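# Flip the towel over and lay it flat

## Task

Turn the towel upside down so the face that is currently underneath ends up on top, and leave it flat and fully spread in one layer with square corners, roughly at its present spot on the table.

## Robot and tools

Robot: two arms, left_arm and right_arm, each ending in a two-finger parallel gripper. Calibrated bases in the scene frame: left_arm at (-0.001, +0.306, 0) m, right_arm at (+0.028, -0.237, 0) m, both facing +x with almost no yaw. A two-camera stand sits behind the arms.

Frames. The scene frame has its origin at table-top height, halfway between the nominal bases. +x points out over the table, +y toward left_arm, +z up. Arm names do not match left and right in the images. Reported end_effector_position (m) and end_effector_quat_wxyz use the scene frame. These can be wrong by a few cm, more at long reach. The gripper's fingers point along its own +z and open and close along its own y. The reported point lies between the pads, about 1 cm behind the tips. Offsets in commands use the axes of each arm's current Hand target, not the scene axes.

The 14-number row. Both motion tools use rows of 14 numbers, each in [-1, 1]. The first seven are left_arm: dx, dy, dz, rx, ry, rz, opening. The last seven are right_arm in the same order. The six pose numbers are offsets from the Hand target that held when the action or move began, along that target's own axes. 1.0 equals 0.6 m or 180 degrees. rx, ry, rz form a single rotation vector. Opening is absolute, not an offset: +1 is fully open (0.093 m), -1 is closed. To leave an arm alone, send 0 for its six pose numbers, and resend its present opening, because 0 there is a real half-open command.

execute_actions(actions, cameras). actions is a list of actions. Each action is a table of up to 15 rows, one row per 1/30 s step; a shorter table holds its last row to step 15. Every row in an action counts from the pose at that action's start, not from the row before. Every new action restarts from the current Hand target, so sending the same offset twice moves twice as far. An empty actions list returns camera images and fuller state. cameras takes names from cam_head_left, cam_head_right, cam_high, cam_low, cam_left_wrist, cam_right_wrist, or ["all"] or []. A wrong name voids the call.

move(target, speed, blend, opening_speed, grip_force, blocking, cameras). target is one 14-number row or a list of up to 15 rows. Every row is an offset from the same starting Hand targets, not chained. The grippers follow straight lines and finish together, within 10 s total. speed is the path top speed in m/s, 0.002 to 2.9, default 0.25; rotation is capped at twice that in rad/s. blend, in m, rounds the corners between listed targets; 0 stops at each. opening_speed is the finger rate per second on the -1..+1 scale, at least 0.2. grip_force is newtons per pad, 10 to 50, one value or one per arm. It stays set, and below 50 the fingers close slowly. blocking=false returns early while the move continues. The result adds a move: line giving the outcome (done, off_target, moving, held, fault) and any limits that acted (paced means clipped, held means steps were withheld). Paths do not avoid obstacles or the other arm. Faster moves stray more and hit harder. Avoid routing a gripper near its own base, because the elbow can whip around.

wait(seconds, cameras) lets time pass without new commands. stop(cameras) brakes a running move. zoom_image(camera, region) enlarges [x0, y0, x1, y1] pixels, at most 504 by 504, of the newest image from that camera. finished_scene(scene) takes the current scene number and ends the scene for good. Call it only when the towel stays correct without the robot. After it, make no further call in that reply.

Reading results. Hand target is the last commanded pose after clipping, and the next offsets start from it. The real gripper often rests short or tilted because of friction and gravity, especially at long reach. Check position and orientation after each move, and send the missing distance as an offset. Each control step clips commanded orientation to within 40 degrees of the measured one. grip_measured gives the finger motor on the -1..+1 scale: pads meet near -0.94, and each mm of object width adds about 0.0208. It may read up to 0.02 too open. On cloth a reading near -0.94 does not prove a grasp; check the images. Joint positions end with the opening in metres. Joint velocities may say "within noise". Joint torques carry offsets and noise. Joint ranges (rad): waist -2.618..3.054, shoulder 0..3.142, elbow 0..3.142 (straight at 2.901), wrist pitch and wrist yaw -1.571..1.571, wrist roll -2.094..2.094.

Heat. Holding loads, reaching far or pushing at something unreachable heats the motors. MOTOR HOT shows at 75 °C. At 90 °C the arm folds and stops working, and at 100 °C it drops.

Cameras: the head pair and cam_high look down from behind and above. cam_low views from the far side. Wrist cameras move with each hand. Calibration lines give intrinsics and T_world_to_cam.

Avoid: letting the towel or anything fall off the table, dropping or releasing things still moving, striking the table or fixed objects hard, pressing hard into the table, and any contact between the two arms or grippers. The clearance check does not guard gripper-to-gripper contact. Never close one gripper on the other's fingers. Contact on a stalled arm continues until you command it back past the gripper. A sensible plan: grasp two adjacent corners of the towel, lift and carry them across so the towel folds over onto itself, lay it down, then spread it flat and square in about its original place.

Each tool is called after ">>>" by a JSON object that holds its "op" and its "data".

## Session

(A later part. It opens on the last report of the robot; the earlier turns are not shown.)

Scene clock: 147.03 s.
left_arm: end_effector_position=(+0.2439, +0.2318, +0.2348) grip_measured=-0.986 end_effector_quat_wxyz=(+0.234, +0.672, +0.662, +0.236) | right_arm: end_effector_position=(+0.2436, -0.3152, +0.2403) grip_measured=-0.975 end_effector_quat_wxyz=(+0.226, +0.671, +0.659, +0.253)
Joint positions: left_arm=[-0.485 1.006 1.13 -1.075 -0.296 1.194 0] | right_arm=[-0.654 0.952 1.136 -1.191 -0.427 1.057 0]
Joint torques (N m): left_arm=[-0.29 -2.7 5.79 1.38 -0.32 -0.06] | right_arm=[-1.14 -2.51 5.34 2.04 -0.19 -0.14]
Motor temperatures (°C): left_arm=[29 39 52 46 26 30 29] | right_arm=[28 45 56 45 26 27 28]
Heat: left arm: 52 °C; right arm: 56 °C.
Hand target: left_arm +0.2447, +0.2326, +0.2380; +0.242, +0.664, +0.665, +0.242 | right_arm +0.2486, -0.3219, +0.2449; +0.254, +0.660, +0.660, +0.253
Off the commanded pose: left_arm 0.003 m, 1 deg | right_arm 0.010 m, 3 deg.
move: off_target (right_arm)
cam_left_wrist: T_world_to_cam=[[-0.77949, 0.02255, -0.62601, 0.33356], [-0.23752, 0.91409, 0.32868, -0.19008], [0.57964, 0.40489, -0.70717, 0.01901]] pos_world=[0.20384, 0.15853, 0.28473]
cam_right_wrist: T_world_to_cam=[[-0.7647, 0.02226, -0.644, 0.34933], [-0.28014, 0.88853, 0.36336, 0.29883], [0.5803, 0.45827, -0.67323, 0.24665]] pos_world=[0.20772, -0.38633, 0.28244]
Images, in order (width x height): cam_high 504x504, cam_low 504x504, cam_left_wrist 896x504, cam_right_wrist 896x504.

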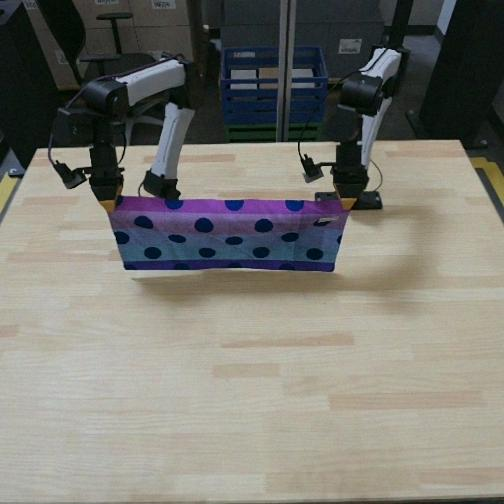

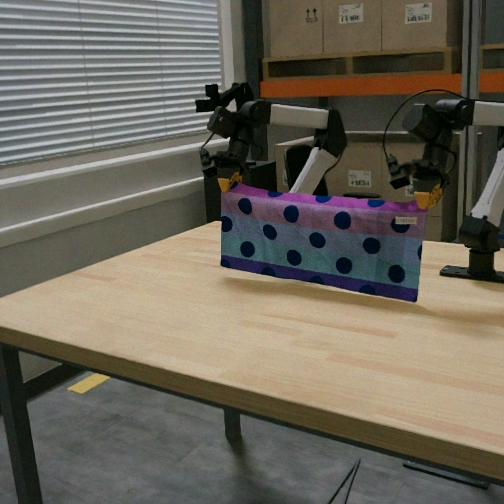

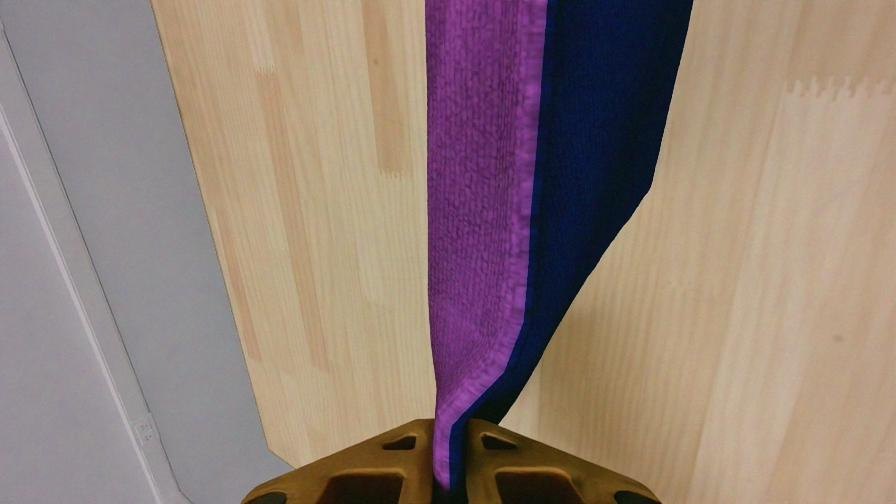

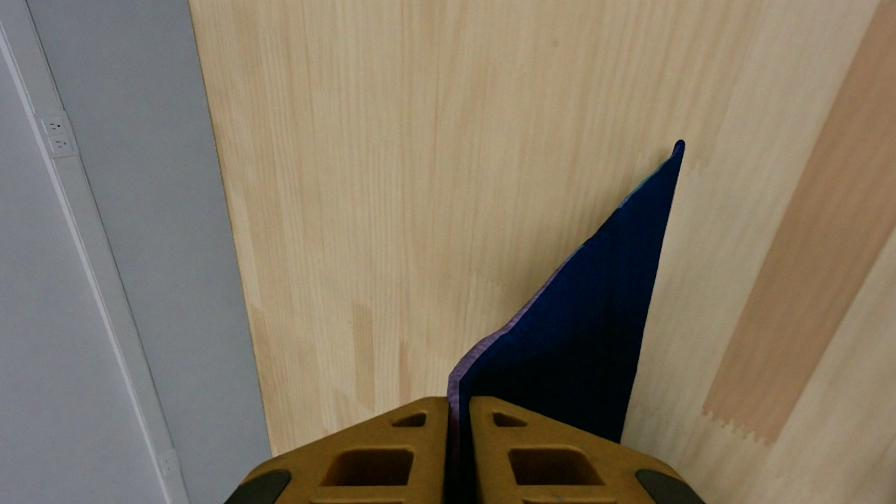

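>>> {"op": "move", "data": {"target": [0, -0.0032, 0.0038, 0, 0, 0, -1.0, 0, -0.0165, 0.0186, 0, 0, 0, -1.0], "speed": 0.06, "cameras": ["cam_low", "cam_high"]}}

>>> {"op": "zoom_image", "data": {"camera": "cam_low", "region": [190, 150, 450, 320]}}

>>> {"op": "zoom_image", "data": {"camera": "cam_high", "region": [80, 170, 380, 320]}}

Scene clock: 152.70 s.
left_arm: end_effector_position=(+0.2438, +0.2318, +0.2317) grip_measured=-0.986 end_effector_quat_wxyz=(+0.234, +0.672, +0.662, +0.236) | right_arm: end_effector_position=(+0.2438, -0.3152, +0.2256) grip_measured=-0.975 end_effector_quat_wxyz=(+0.227, +0.671, +0.659, +0.253)
Joint positions: left_arm=[-0.485 1.002 1.115 -1.065 -0.296 1.194 0] | right_arm=[-0.654 0.929 1.065 -1.141 -0.427 1.056 0]
Joint torques (N m): left_arm=[-0.43 -2.77 5.76 1.43 -0.32 -0.06] | right_arm=[-1.1 -2.43 5.48 2.02 -0.19 -0.12]
Motor temperatures (°C): left_arm=[29 39 51 46 26 30 29] | right_arm=[28 45 55 45 26 27 28]
Heat: left arm: 51 °C; right arm: 55 °C.
Hand target: left_arm +0.2447, +0.2325, +0.2350; +0.242, +0.664, +0.665, +0.242 | right_arm +0.2487, -0.3219, +0.2300; +0.253, +0.660, +0.660, +0.253
Off the commanded pose: left_arm 0.004 m, 2 deg | right_arm 0.009 m, 3 deg.
move: off_target (right_arm)
Images, in order (width x height): cam_high 504x504, cam_low 504x504.

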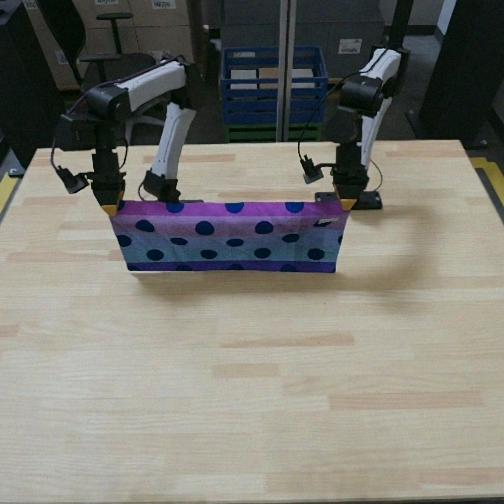

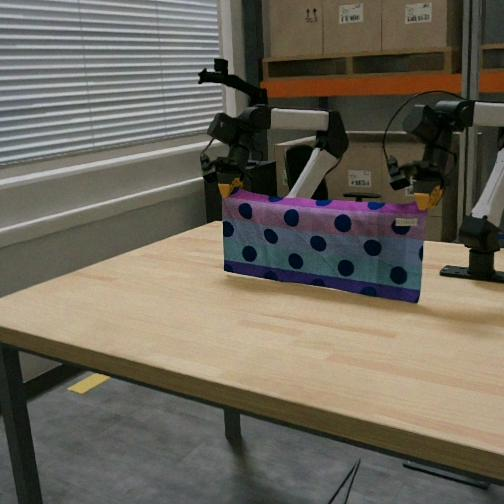

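Scaled by 1.938 from the camera's image (finer frame: 720x720).

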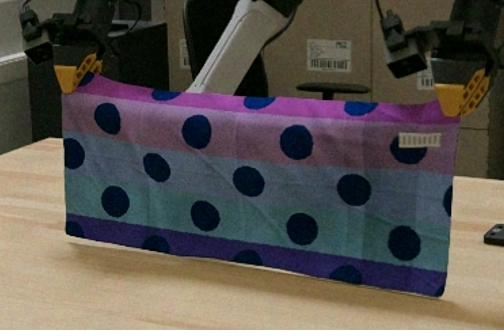

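Scaled by 1.680 from the camera's image (finer frame: 720x720).

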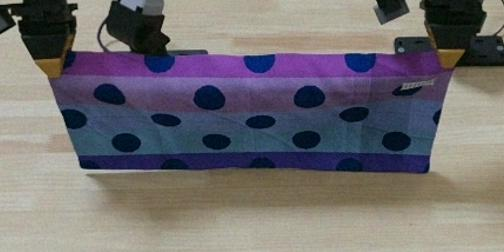

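>>> {"op": "move", "data": {"target": [[0, 0.0655, 0.0680, 0.0167, 0, 0, -1.0, 0, 0.0577, 0.0697, 0.0167, 0, 0, -1.0], [0, 0.1117, 0.1503, 0.0444, 0, 0, -1.0, 0, 0.0988, 0.1495, 0.0444, 0, 0, -1.0], [0, 0.1344, 0.2412, 0.0722, 0, 0, -1.0, 0, 0.1178, 0.2368, 0.0722, 0, 0, -1.0], [0, 0.1326, 0.3354, 0.1, 0, 0, -1.0, 0, 0.1131, 0.3254, 0.1, 0, 0, -1.0]], "speed": 0.12, "blend": 0.02, "cameras": ["all"]}}

Scene clock: 157.73 s.
left_arm: end_effector_position=(+0.4262, +0.2310, +0.1273) grip_measured=-0.986 end_effector_quat_wxyz=(+0.125, +0.695, +0.696, +0.129) | right_arm: end_effector_position=(+0.4130, -0.3150, +0.1190) grip_measured=-0.975 end_effector_quat_wxyz=(+0.118, +0.691, +0.699, +0.142)
Joint positions: left_arm=[-0.201 1.869 1.583 -0.931 -0.076 1.38 0] | right_arm=[-0.25 1.718 1.362 -0.865 -0.125 1.328 0]
Joint torques (N m): left_arm=[0.68 -7.94 7.83 0.97 -0.02 0.22] | right_arm=[-0.01 -6.9 9.96 1.4 0.2 0.17]
Motor temperatures (°C): left_arm=[29 39 52 45 26 30 29] | right_arm=[28 45 55 45 26 27 28]
Heat: left arm: 52 °C; right arm: 55 °C.
Hand target: left_arm +0.4351, +0.2326, +0.1322; +0.135, +0.694, +0.694, +0.135 | right_arm +0.4298, -0.3219, +0.1303; +0.147, +0.692, +0.692, +0.147
Off the commanded pose: left_arm 0.010 m, 1 deg | right_arm 0.021 m, 4 deg.
move: off_target (right_arm)
cam_left_wrist: T_world_to_cam=[[-0.93578, 0.00811, -0.35248, 0.44342], [-0.13804, 0.9115, 0.38743, -0.15993], [0.32443, 0.41121, -0.85185, -0.0366]] pos_world=[0.40474, 0.15723, 0.18708]
cam_right_wrist: T_world_to_cam=[[-0.92939, -0.01078, -0.36893, 0.42569], [-0.17981, 0.88615, 0.42708, 0.34051], [0.32233, 0.46326, -0.82552, 0.19287]] pos_world=[0.39469, -0.3865, 0.17085]

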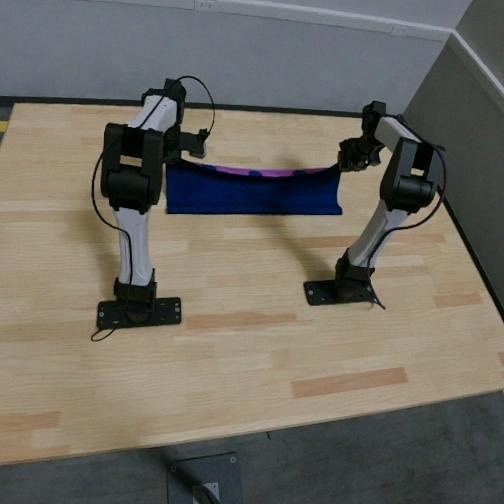

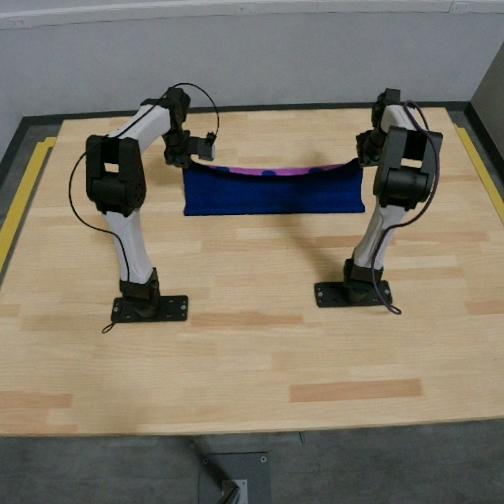

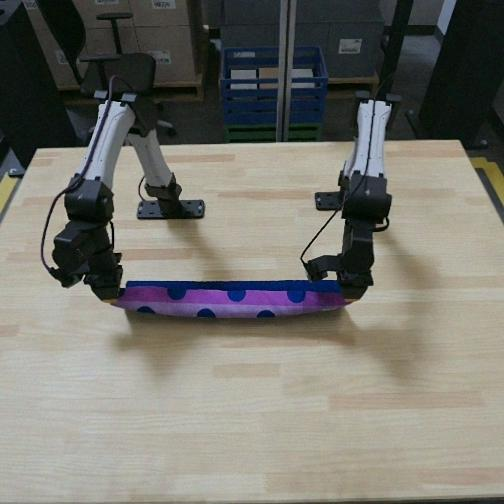

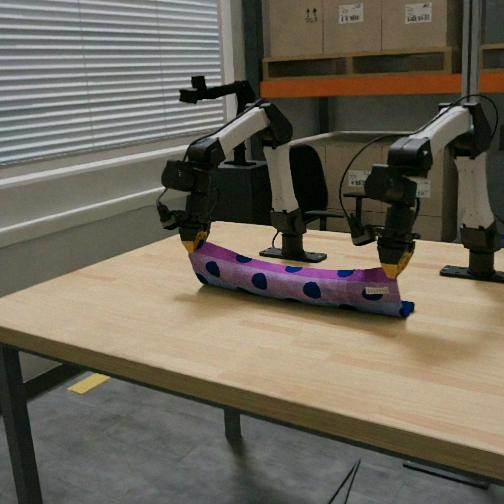

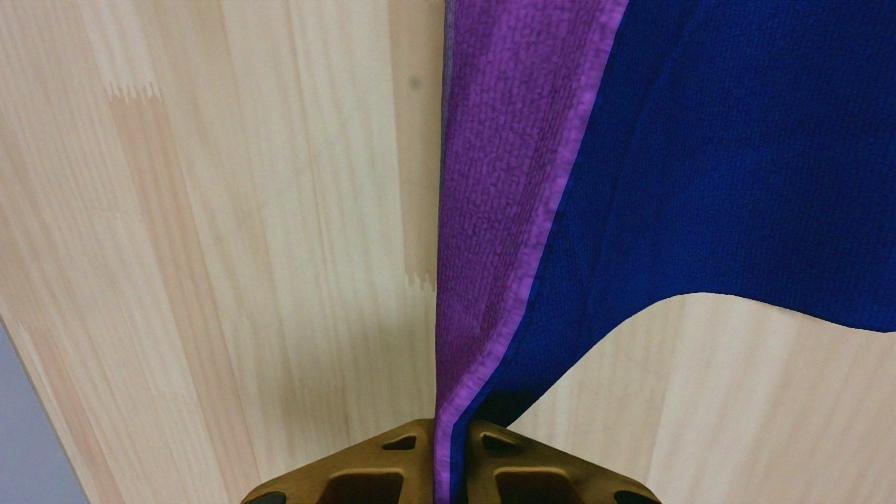

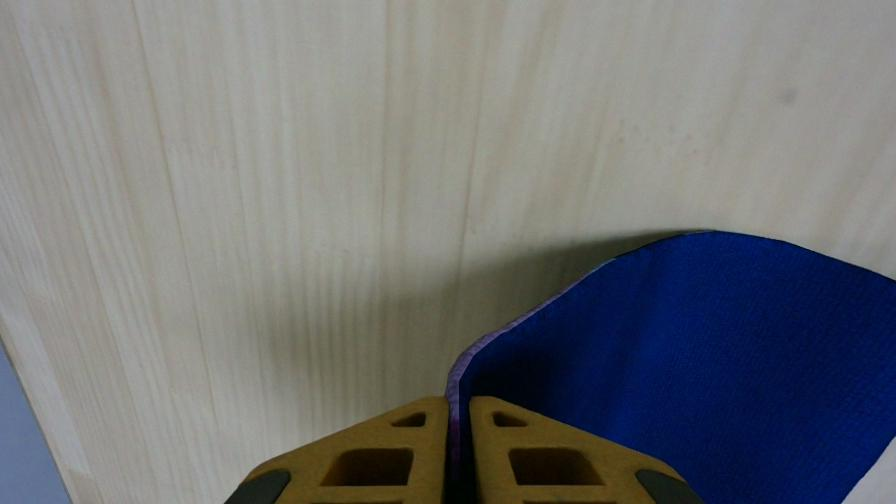

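>>> {"op": "move", "data": {"target": [[0, -0.0811, -0.2665, 0, 0, 0, -1.0, 0, -0.0622, -0.2730, 0, 0, 0, -1.0], [0, -0.2445, -0.3738, -0.0167, 0, 0, -1.0, 0, -0.2120, -0.3879, -0.0167, 0, 0, -1.0]], "speed": 0.15, "blend": 0.03, "cameras": ["cam_low", "cam_high", "cam_head_right"]}}

Scene clock: 168.40 s.
left_arm: end_effector_position=(+0.2182, +0.2266, +0.2865) grip_measured=-0.986 end_effector_quat_wxyz=(+0.166, +0.694, +0.686, +0.145) | right_arm: end_effector_position=(+0.2191, -0.3192, +0.2910) grip_measured=-0.975 end_effector_quat_wxyz=(+0.163, +0.691, +0.684, +0.167)
Joint positions: left_arm=[-0.463 1.216 1.589 -1.529 -0.165 1.152 0] | right_arm=[-0.623 1.156 1.574 -1.6 -0.273 1.008 0]
Joint torques (N m): left_arm=[-0.34 -2.91 4.78 0.81 -0.48 0.02] | right_arm=[-1.07 -2.8 4.56 1.36 -0.12 -0.11]
Motor temperatures (°C): left_arm=[29 41 53 44 26 30 29] | right_arm=[28 45 55 44 25 27 28]
Heat: left arm: 53 °C; right arm: 55 °C.
Hand target: left_arm +0.2149, +0.2325, +0.2850; +0.154, +0.690, +0.690, +0.154 | right_arm +0.2189, -0.3218, +0.2912; +0.165, +0.687, +0.688, +0.165
Off the commanded pose: left_arm 0.007 m, 2 deg | right_arm 0.003 m, 1 deg.
joint read past its limit (right arm) — joint 4 (wrist pitch), lower limit.
joint sent to its limit (right arm) — joint 4 (wrist pitch), lower limit. The joint targets still meet the commanded pose.
move: done
Images, in order (width x height): cam_head_right 504x504, cam_high 504x504, cam_low 504x504.

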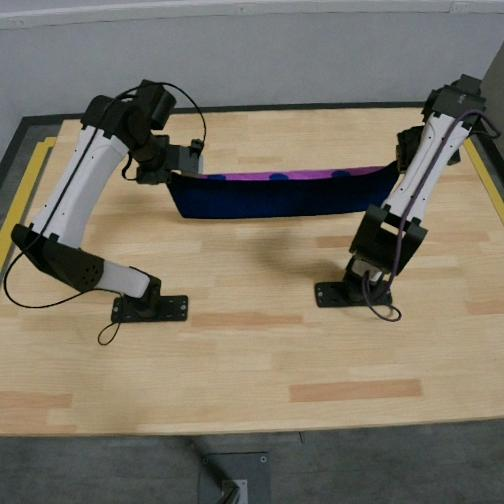

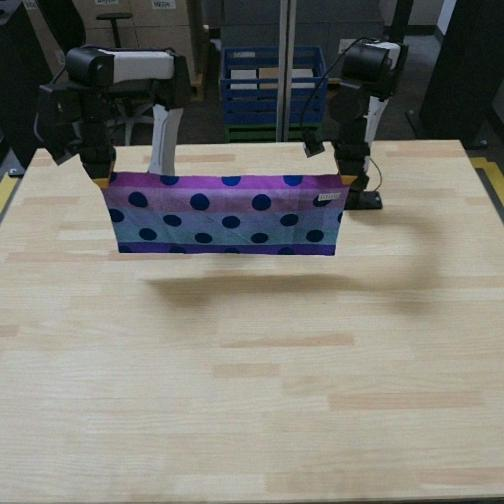

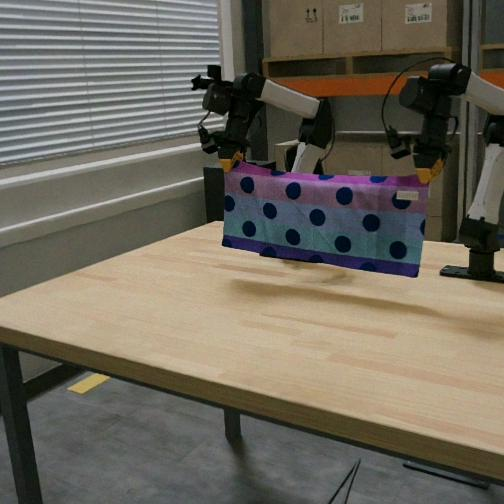

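>>> {"op": "move", "data": {"target": [0, 0.0006, 0.0910, -0.0152, 0, 0, -1.0, 0, -0.0167, 0.1120, -0.0164, 0, 0, -1.0], "speed": 0.08, "cameras": ["cam_low", "cam_high", "cam_head_left"]}}

>>> {"op": "zoom_image", "data": {"camera": "cam_low", "region": [190, 150, 450, 320]}}

Scene clock: 175.20 s.
left_arm: end_effector_position=(+0.2355, +0.2265, +0.2323) grip_measured=-0.986 end_effector_quat_wxyz=(+0.166, +0.691, +0.686, +0.154) | right_arm: end_effector_position=(+0.2347, -0.3192, +0.2234) grip_measured=-0.975 end_effector_quat_wxyz=(+0.162, +0.685, +0.688, +0.177)
Joint positions: left_arm=[-0.437 1.161 1.308 -1.292 -0.172 1.175 0] | right_arm=[-0.587 1.065 1.216 -1.321 -0.281 1.034 0]
Joint torques (N m): left_arm=[0.8 -3.84 5.42 1.14 -0.36 0.17] | right_arm=[0.02 -3.45 5.26 1.66 -0.14 0.18]
Heat: left arm: 52 °C; right arm: 54 °C.
Hand target: left_arm +0.2384, +0.2325, +0.2357; +0.170, +0.686, +0.687, +0.170 | right_arm +0.2405, -0.3219, +0.2268; +0.183, +0.683, +0.683, +0.183
Off the commanded pose: left_arm 0.008 m, 2 deg | right_arm 0.007 m, 3 deg.
move: off_target (right_arm)
Images, in order (width x height): cam_head_left 504x504, cam_high 504x504, cam_low 504x504.

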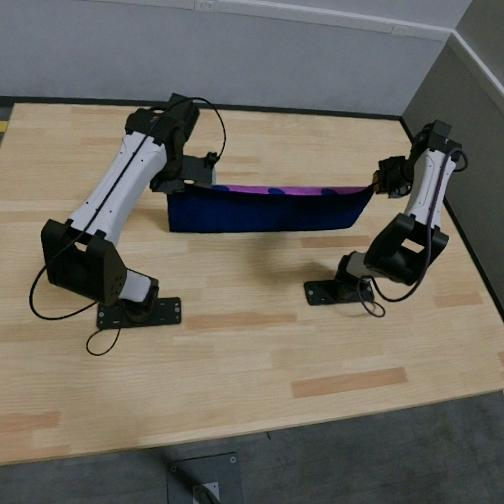

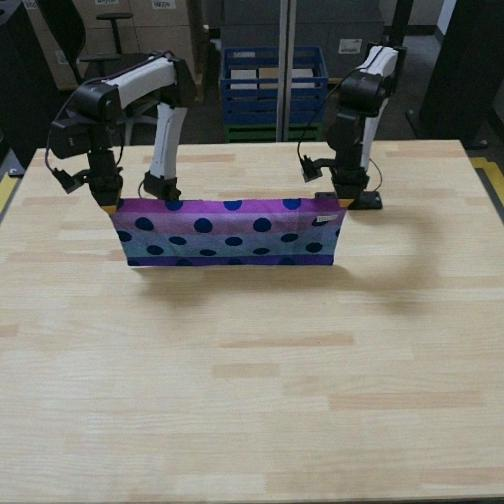

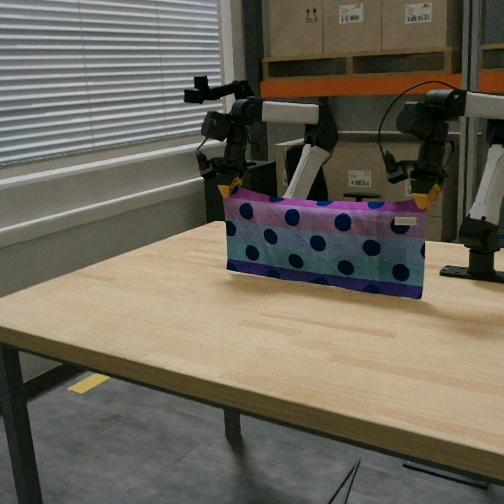

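Scaled by 1.938 from the camera's image (finer frame: 720x720).

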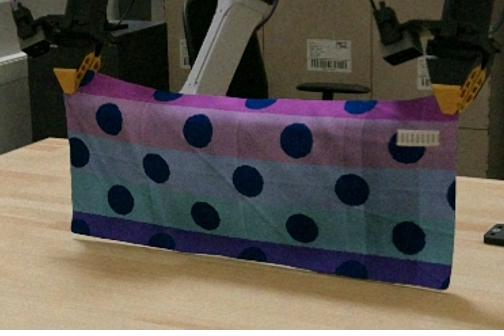

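>>> {"op": "move", "data": {"target": [[0, 0.0320, 0.0513, 0.0068, 0, 0, -1.0, 0, 0.0314, 0.0497, 0.0083, 0, 0, -1.0], [0, 0.0684, 0.1067, 0.0179, 0, 0, -1.0, 0, 0.0665, 0.1032, 0.0194, 0, 0, -1.0], [0, 0.1130, 0.2004, 0.0318, 0, 0, -1.0, 0, 0.1082, 0.1924, 0.0333, 0, 0, -1.0], [0, 0.1472, 0.2870, 0.0429, 0, 0, -1.0, 0, 0.1395, 0.2757, 0.0444, 0, 0, -1.0], [0, 0.1668, 0.3637, 0.0541, 0, 0, -1.0, 0, 0.1574, 0.3491, 0.0556, 0, 0, -1.0]], "speed": 0.1, "blend": 0.015, "cameras": ["all"]}}

Scene clock: 181.10 s.
left_arm: end_effector_position=(+0.4182, +0.2315, +0.0856) grip_measured=-0.986 end_effector_quat_wxyz=(+0.100, +0.699, +0.700, +0.104) | right_arm: end_effector_position=(+0.4095, -0.3149, +0.0835) grip_measured=-0.975 end_effector_quat_wxyz=(+0.094, +0.695, +0.703, +0.118)
Joint positions: left_arm=[-0.199 1.917 1.503 -0.874 -0.063 1.378 0] | right_arm=[-0.244 1.781 1.315 -0.821 -0.107 1.327 0]
Joint torques (N m): left_arm=[0.66 -7.92 7.6 0.91 0.03 0.18] | right_arm=[0.01 -7.1 9.65 1.29 0.24 0.19]
Heat: left arm: 52 °C; right arm: 54 °C.
Hand target: left_arm +0.4287, +0.2326, +0.0893; +0.111, +0.698, +0.698, +0.111 | right_arm +0.4270, -0.3218, +0.0926; +0.123, +0.696, +0.697, +0.123
Off the commanded pose: left_arm 0.011 m, 2 deg | right_arm 0.021 m, 3 deg.
move: off_target (left_arm, right_arm)
cam_left_wrist: T_world_to_cam=[[-0.95883, 0.0082, -0.28386, 0.425], [-0.10997, 0.91087, 0.39777, -0.1578], [0.26182, 0.41261, -0.87247, -0.04212]] pos_world=[0.40117, 0.15763, 0.14666]
cam_right_wrist: T_world_to_cam=[[-0.95226, -0.01213, -0.30505, 0.41289], [-0.15141, 0.88641, 0.43743, 0.3426], [0.26509, 0.46274, -0.84593, 0.18959]] pos_world=[0.3948, -0.3864, 0.13646]

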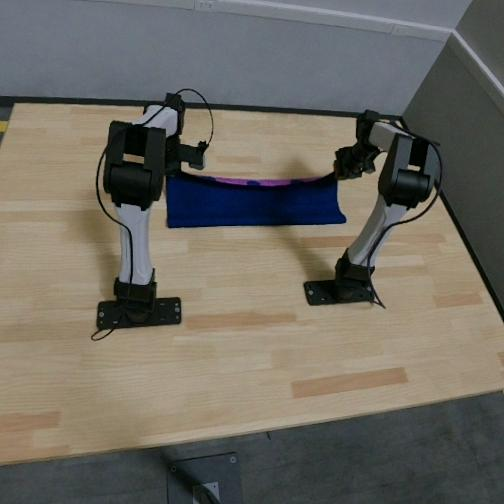

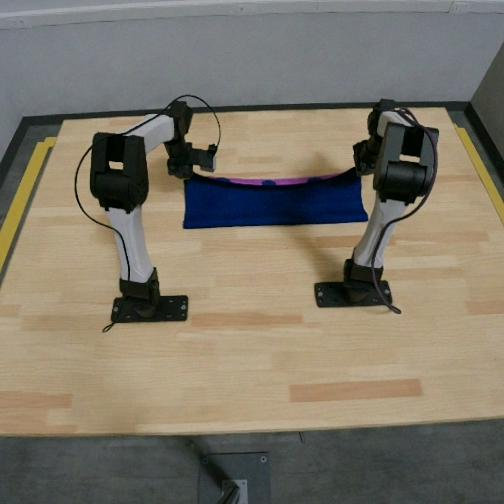

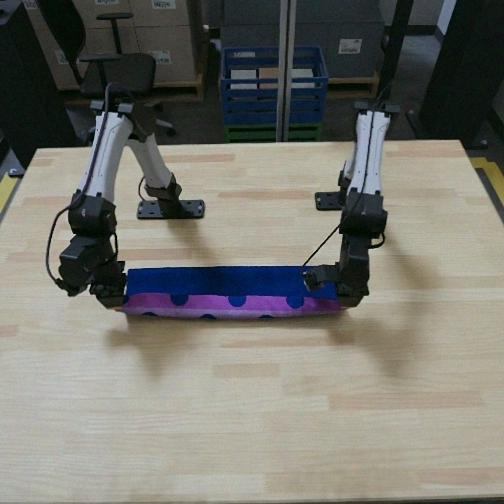

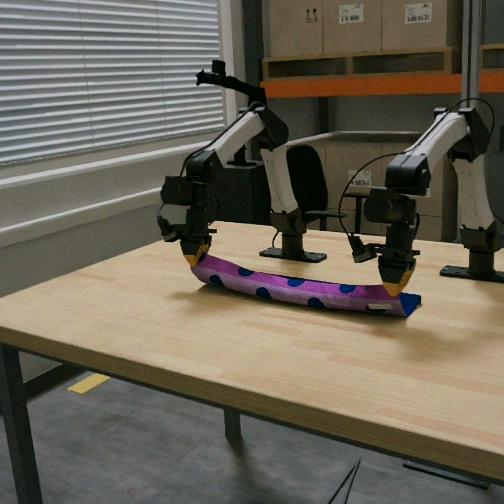

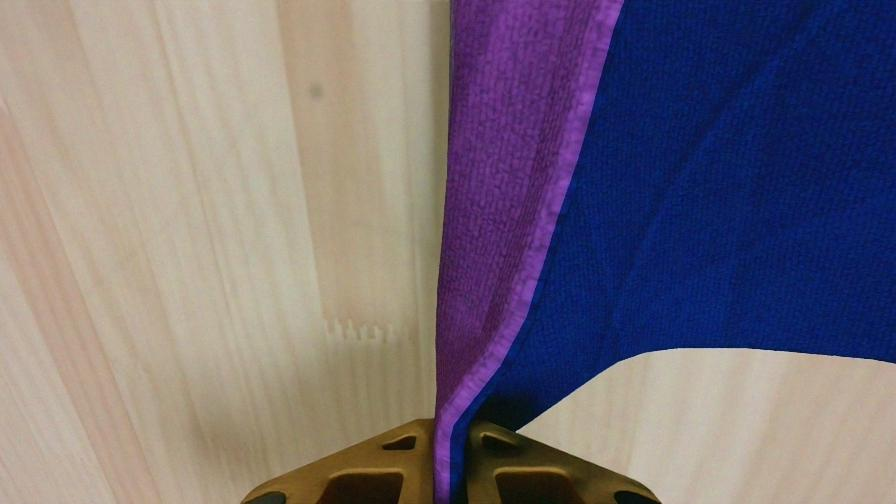

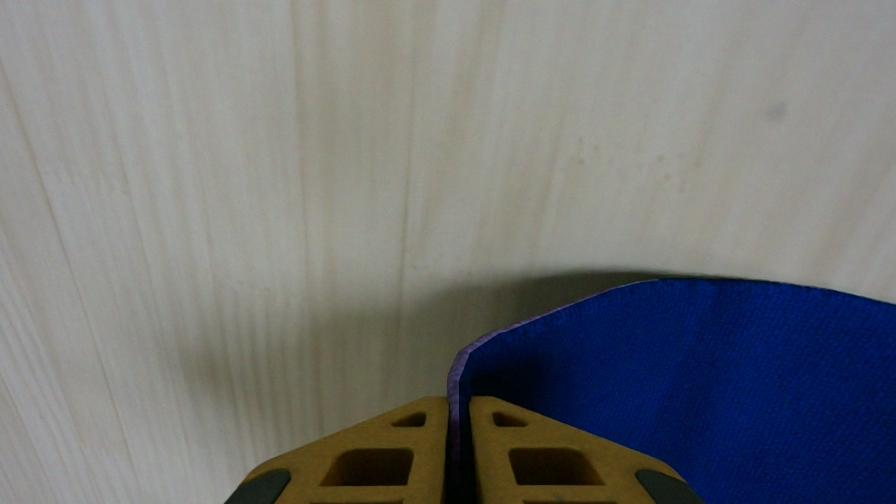

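>>> {"op": "move", "data": {"target": [[0, 0.0380, 0.0668, 0.0133, 0, 0, -1.0, 0, 0.0433, 0.0665, 0.0106, 0, 0, -1.0], [0, 0.0528, 0.1121, 0.0189, 0, 0, -1.0, 0, 0.0585, 0.1128, 0.0161, 0, 0, -1.0]], "speed": 0.08, "blend": 0.01, "cameras": ["all"]}}

Scene clock: 186.80 s.
left_arm: end_effector_position=(+0.4708, +0.2315, +0.0344) grip_measured=-0.986 end_effector_quat_wxyz=(+0.081, +0.701, +0.704, +0.087) | right_arm: end_effector_position=(+0.4662, -0.3166, +0.0349) grip_measured=-0.975 end_effector_quat_wxyz=(+0.080, +0.697, +0.705, +0.100)
Joint positions: left_arm=[-0.172 2.202 1.736 -0.872 -0.049 1.399 0] | right_arm=[-0.207 2.069 1.523 -0.782 -0.082 1.359 0]
Joint torques (N m): left_arm=[0.59 -9.59 7.38 0.77 0.11 0.16] | right_arm=[0.06 -9.09 9.33 1.16 0.23 0.19]
Motor temperatures (°C): left_arm=[29 41 53 43 26 30 29] | right_arm=[28 46 55 43 25 27 28]
Heat: left arm: 53 °C; right arm: 55 °C.
Hand target: left_arm +0.4797, +0.2327, +0.0353; +0.090, +0.701, +0.702, +0.090 | right_arm +0.4832, -0.3218, +0.0410; +0.105, +0.699, +0.700, +0.105
Off the commanded pose: left_arm 0.009 m, 1 deg | right_arm 0.019 m, 3 deg.
move: off_target (right_arm)
cam_left_wrist: T_world_to_cam=[[-0.97225, 0.00617, -0.23385, 0.466], [-0.09148, 0.91002, 0.40434, -0.1404], [0.2153, 0.41452, -0.88421, -0.07871]] pos_world=[0.45717, 0.15752, 0.09615]
cam_right_wrist: T_world_to_cam=[[-0.96534, -0.01342, -0.26064, 0.4562], [-0.13096, 0.88874, 0.43932, 0.36506], [0.22575, 0.45822, -0.85969, 0.15166]] pos_world=[0.45396, -0.38782, 0.08891]

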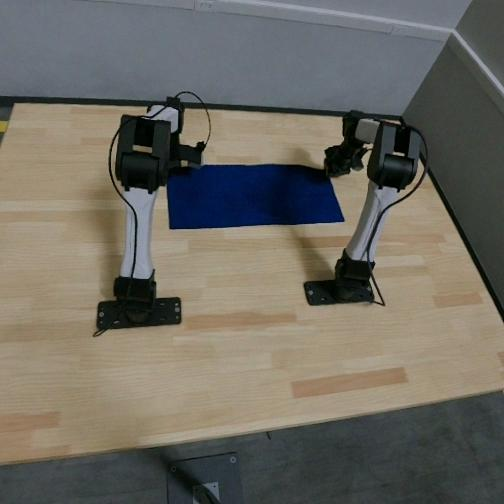

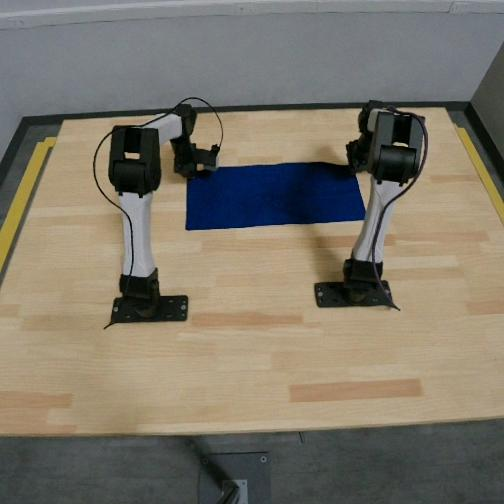

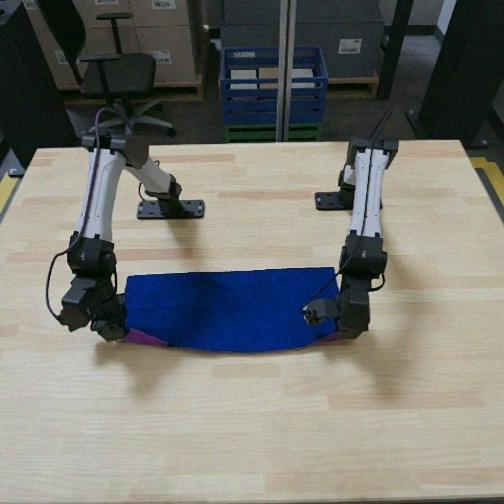

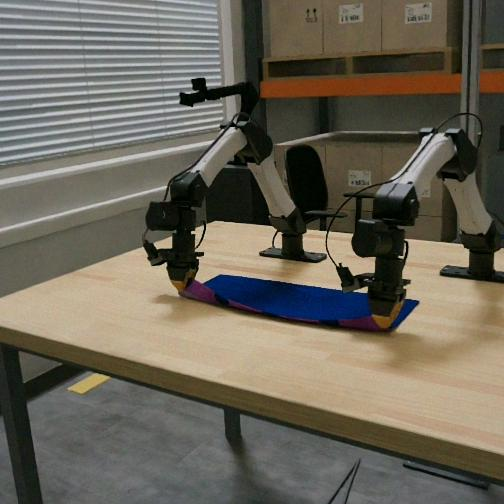

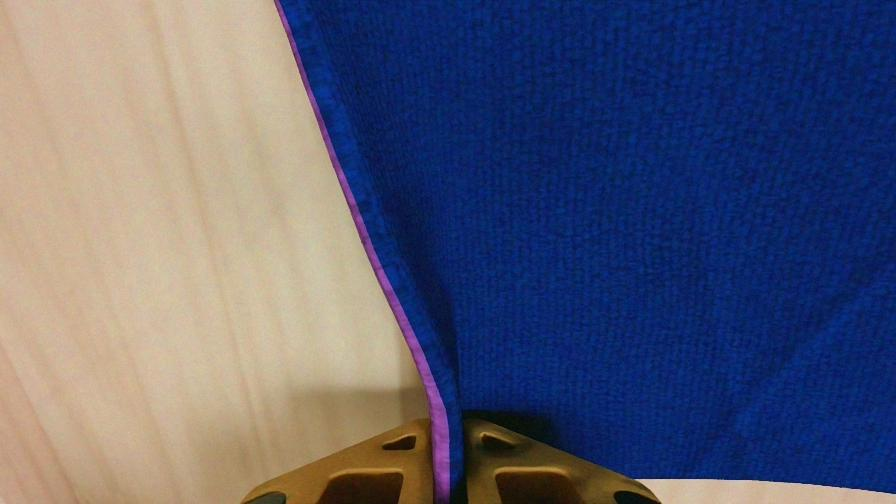

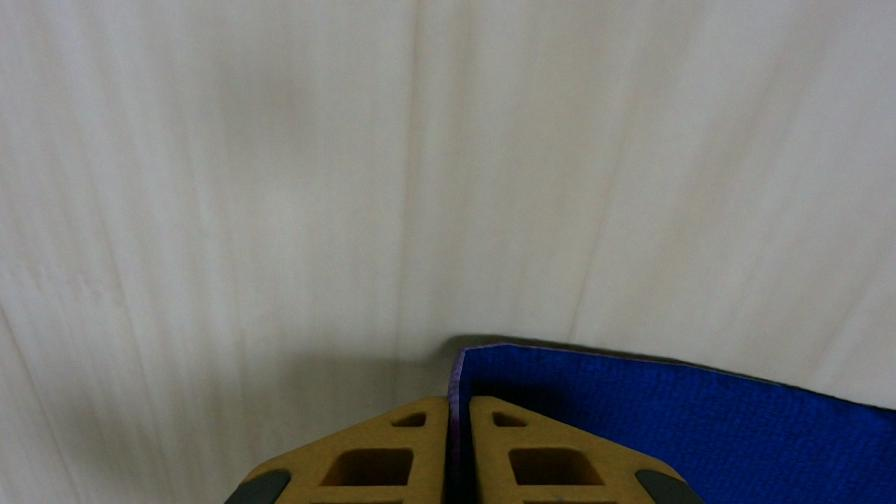

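>>> {"op": "move", "data": {"target": [0, 0.0121, 0.0267, 0, 0, 0, -1.0, 0, 0.0110, 0.0281, 0.0111, 0, 0, -1.0], "speed": 0.05, "cameras": ["cam_left_wrist", "cam_right_wrist", "cam_low"]}}

>>> {"op": "zoom_image", "data": {"camera": "cam_low", "region": [150, 220, 440, 360]}}

Scene clock: 191.63 s.
left_arm: end_effector_position=(+0.4821, +0.2304, +0.0248) grip_measured=-0.986 end_effector_quat_wxyz=(+0.083, +0.701, +0.703, +0.087) | right_arm: end_effector_position=(+0.4867, -0.3184, +0.0269) grip_measured=-0.975 end_effector_quat_wxyz=(+0.084, +0.697, +0.705, +0.100)
Joint positions: left_arm=[-0.169 2.252 1.779 -0.86 -0.047 1.403 0] | right_arm=[-0.199 2.148 1.612 -0.784 -0.075 1.365 0]
Joint torques (N m): left_arm=[0.69 -9.48 6.95 0.86 0.07 0.21] | right_arm=[0.06 -9.02 8.88 0.87 0.26 0.18]
Motor temperatures (°C): left_arm=[29 42 53 42 25 30 29] | right_arm=[28 47 56 43 25 27 28]
Heat: left arm: 53 °C; right arm: 56 °C.
Hand target: left_arm +0.4907, +0.2326, +0.0215; +0.090, +0.701, +0.702, +0.090 | right_arm +0.4943, -0.3218, +0.0267; +0.093, +0.701, +0.701, +0.093
Off the commanded pose: left_arm 0.010 m, 1 deg | right_arm 0.008 m, 1 deg.
move: done
cam_left_wrist: T_world_to_cam=[[-0.97122, 0.00714, -0.23808, 0.47413], [-0.09178, 0.91115, 0.40172, -0.1346], [0.21979, 0.41201, -0.88427, -0.0907]] pos_world=[0.46806, 0.15663, 0.08675]
cam_right_wrist: T_world_to_cam=[[-0.96378, -0.01587, -0.26624, 0.47247], [-0.1342, 0.8915, 0.43268, 0.37546], [0.23048, 0.45274, -0.86134, 0.13697]] pos_world=[0.47418, -0.38924, 0.08132]
Images, in order (width x height): cam_low 504x504, cam_left_wrist 896x504, cam_right_wrist 896x504.

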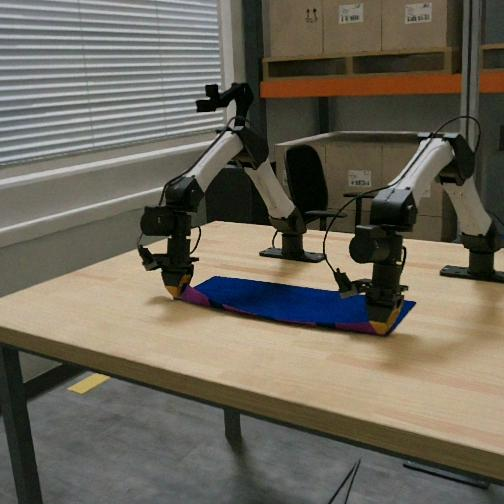

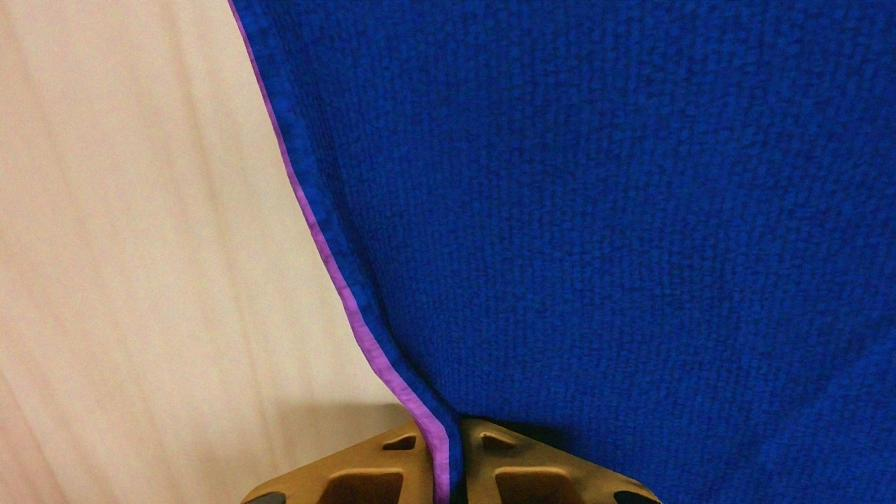

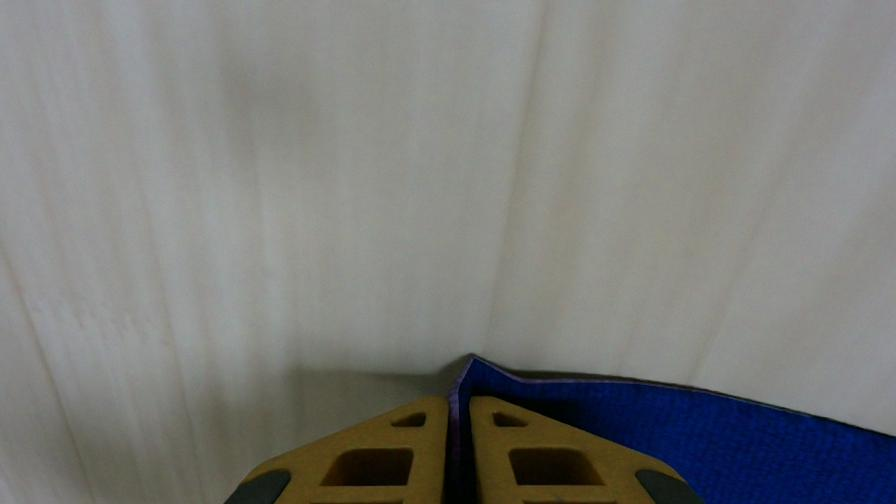

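Scaled by 1.738 from the camera's image (finer frame: 720x720).

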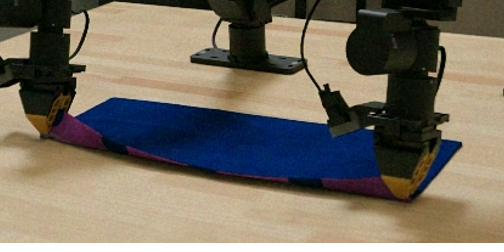

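>>> {"op": "move", "data": {"target": [0, 0.0033, -0.0129, 0, 0, 0, -1.0, 0, 0, 0, 0, 0, 0, -1.0], "speed": 0.05}}

>>> {"op": "move", "data": {"target": [0, 0, 0, 0, 0, 0, -0.1, 0, 0, 0, 0, 0, 0, -1.0], "opening_speed": 0.8, "cameras": ["cam_left_wrist", "cam_low", "cam_high"]}}

>>> {"op": "zoom_image", "data": {"camera": "cam_low", "region": [330, 250, 440, 350]}}

Scene clock: 194.23 s.
left_arm: end_effector_position=(+0.4869, +0.2296, +0.0299) grip_measured=-0.986 end_effector_quat_wxyz=(+0.090, +0.700, +0.702, +0.092) | right_arm: end_effector_position=(+0.4867, -0.3184, +0.0270) grip_measured=-0.975 end_effector_quat_wxyz=(+0.084, +0.697, +0.705, +0.100)
Joint positions: left_arm=[-0.169 2.252 1.796 -0.86 -0.047 1.403 0] | right_arm=[-0.199 2.148 1.613 -0.784 -0.075 1.365 0]
Joint torques (N m): left_arm=[0.64 -10 7.51 0.63 0.07 0.18] | right_arm=[0.06 -9.02 8.99 0.86 0.26 0.18]
Motor temperatures (°C): left_arm=[29 43 53 42 25 29 29] | right_arm=[28 47 56 42 25 27 28]
Heat: left arm: 53 °C; right arm: 56 °C.
Hand target: left_arm +0.4907, +0.2326, +0.0295; +0.090, +0.701, +0.701, +0.090 | right_arm +0.4944, -0.3218, +0.0268; +0.093, +0.701, +0.701, +0.093
Off the commanded pose: left_arm 0.005 m, 0 deg | right_arm 0.008 m, 1 deg.
move: done

Scene clock: 195.67 s.
left_arm: end_effector_position=(+0.4869, +0.2296, +0.0299) grip_measured=-0.102 end_effector_quat_wxyz=(+0.090, +0.700, +0.702, +0.092) | right_arm: end_effector_position=(+0.4867, -0.3185, +0.0270) grip_measured=-0.975 end_effector_quat_wxyz=(+0.084, +0.697, +0.705, +0.100)
Joint positions: left_arm=[-0.169 2.252 1.796 -0.86 -0.047 1.403 0.04] | right_arm=[-0.199 2.148 1.613 -0.784 -0.075 1.365 0]
Joint torques (N m): left_arm=[0.62 -10.09 7.51 0.61 0.08 0.18] | right_arm=[0.06 -9.02 9.02 0.86 0.25 0.19]
Motor temperatures (°C): left_arm=[29 44 53 42 25 29 29] | right_arm=[28 47 56 42 25 27 28]
Heat: left arm: 53 °C; right arm: 56 °C.
Hand target: left_arm +0.4907, +0.2326, +0.0295; +0.090, +0.701, +0.702, +0.090 | right_arm +0.4944, -0.3218, +0.0268; +0.093, +0.701, +0.701, +0.093
Off the commanded pose: left_arm 0.005 m, 0 deg | right_arm 0.008 m, 1 deg.
move: done
cam_left_wrist: T_world_to_cam=[[-0.96714, 0.00689, -0.25415, 0.4786], [-0.09798, 0.91232, 0.39758, -0.13255], [0.23461, 0.40941, -0.88167, -0.09355]] pos_world=[0.47183, 0.15593, 0.09185]
Images, in order (width x height): cam_high 504x504, cam_low 504x504, cam_left_wrist 896x504.

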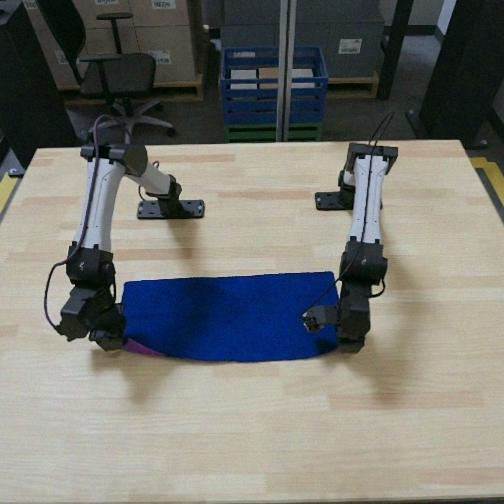

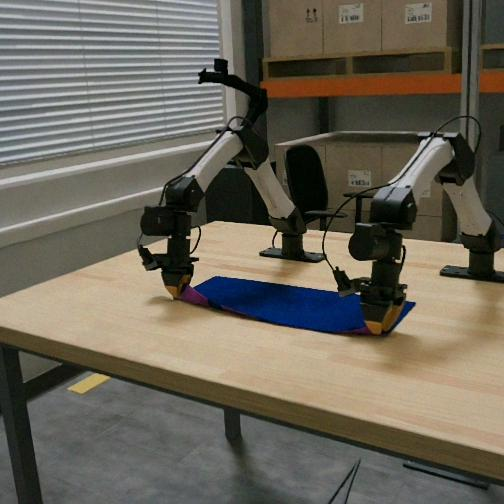

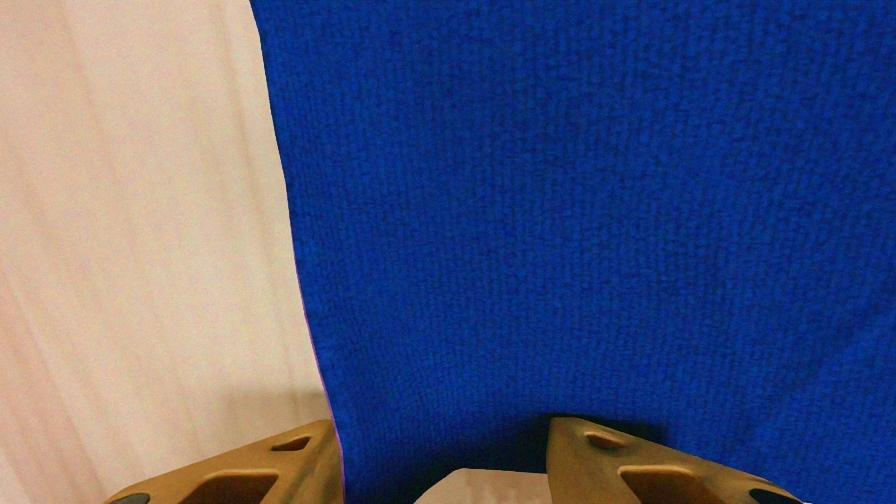

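Scaled by 4.582 from the camera's image (finer frame: 720x720).

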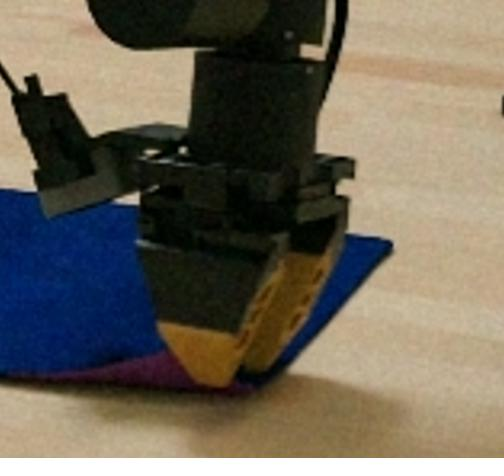

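>>> {"op": "move", "data": {"target": [0, 0.0049, -0.0194, 0, 0, 0, 1.0, 0, 0, 0, 0, 0, 0, -1.0], "opening_speed": 1.0, "speed": 0.05, "cameras": ["cam_left_wrist", "cam_low"]}}

>>> {"op": "zoom_image", "data": {"camera": "cam_low", "region": [330, 250, 440, 350]}}

Scene clock: 198.60 s.
left_arm: end_effector_position=(+0.4867, +0.2296, +0.0372) grip_measured=+1.000 end_effector_quat_wxyz=(+0.087, +0.701, +0.702, +0.090) | right_arm: end_effector_position=(+0.4867, -0.3185, +0.0270) grip_measured=-0.975 end_effector_quat_wxyz=(+0.084, +0.697, +0.705, +0.100)
Joint positions: left_arm=[-0.169 2.252 1.827 -0.899 -0.047 1.403 0.093] | right_arm=[-0.199 2.148 1.613 -0.784 -0.075 1.365 0]
Joint torques (N m): left_arm=[0.66 -10.96 7.64 0.58 0.09 0.19] | right_arm=[0.06 -9.02 9.02 0.86 0.25 0.18]
Motor temperatures (°C): left_arm=[29 45 53 42 25 29 28] | right_arm=[28 48 56 42 25 27 28]
Heat: left arm: 53 °C; right arm: 56 °C.
Hand target: left_arm +0.4905, +0.2326, +0.0415; +0.090, +0.701, +0.702, +0.090 | right_arm +0.4944, -0.3218, +0.0268; +0.093, +0.701, +0.701, +0.093
Off the commanded pose: left_arm 0.006 m, 0 deg | right_arm 0.008 m, 1 deg.
move: done
cam_left_wrist: T_world_to_cam=[[-0.96893, 0.00721, -0.24722, 0.48086], [-0.09512, 0.91183, 0.3994, -0.13687], [0.2283, 0.41051, -0.88281, -0.08427]] pos_world=[0.47214, 0.15593, 0.09915]
Images, in order (width x height): cam_low 504x504, cam_left_wrist 896x504.

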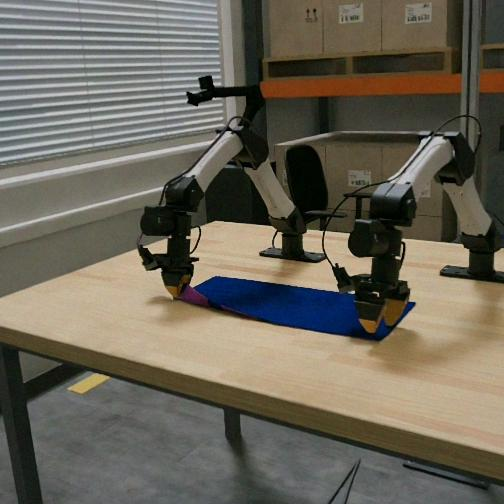

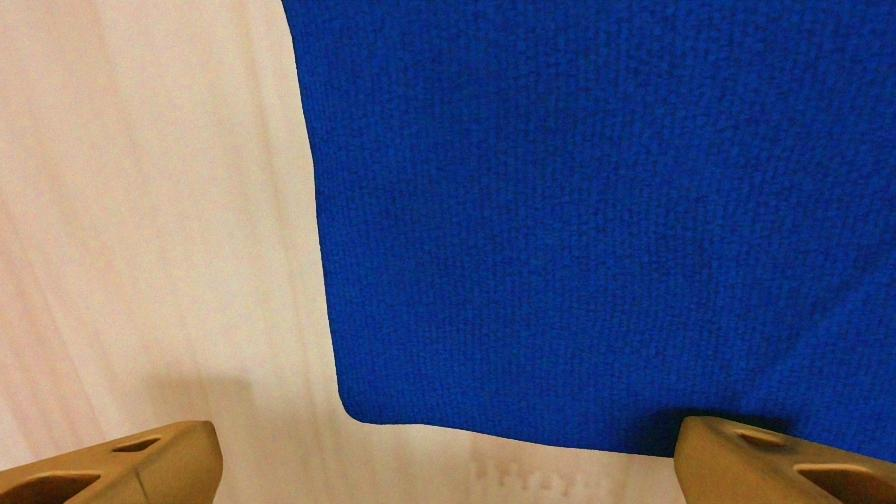

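Scaled by 4.582 from the camera's image (finer frame: 720x720).

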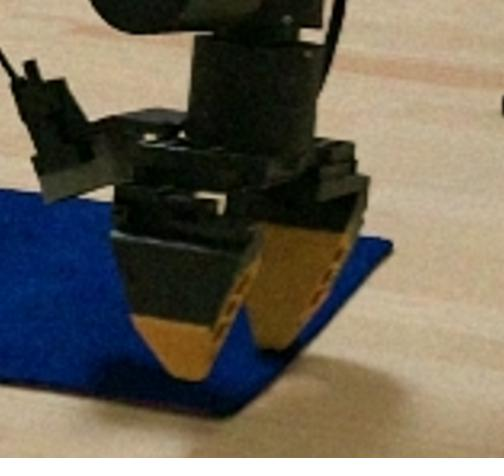

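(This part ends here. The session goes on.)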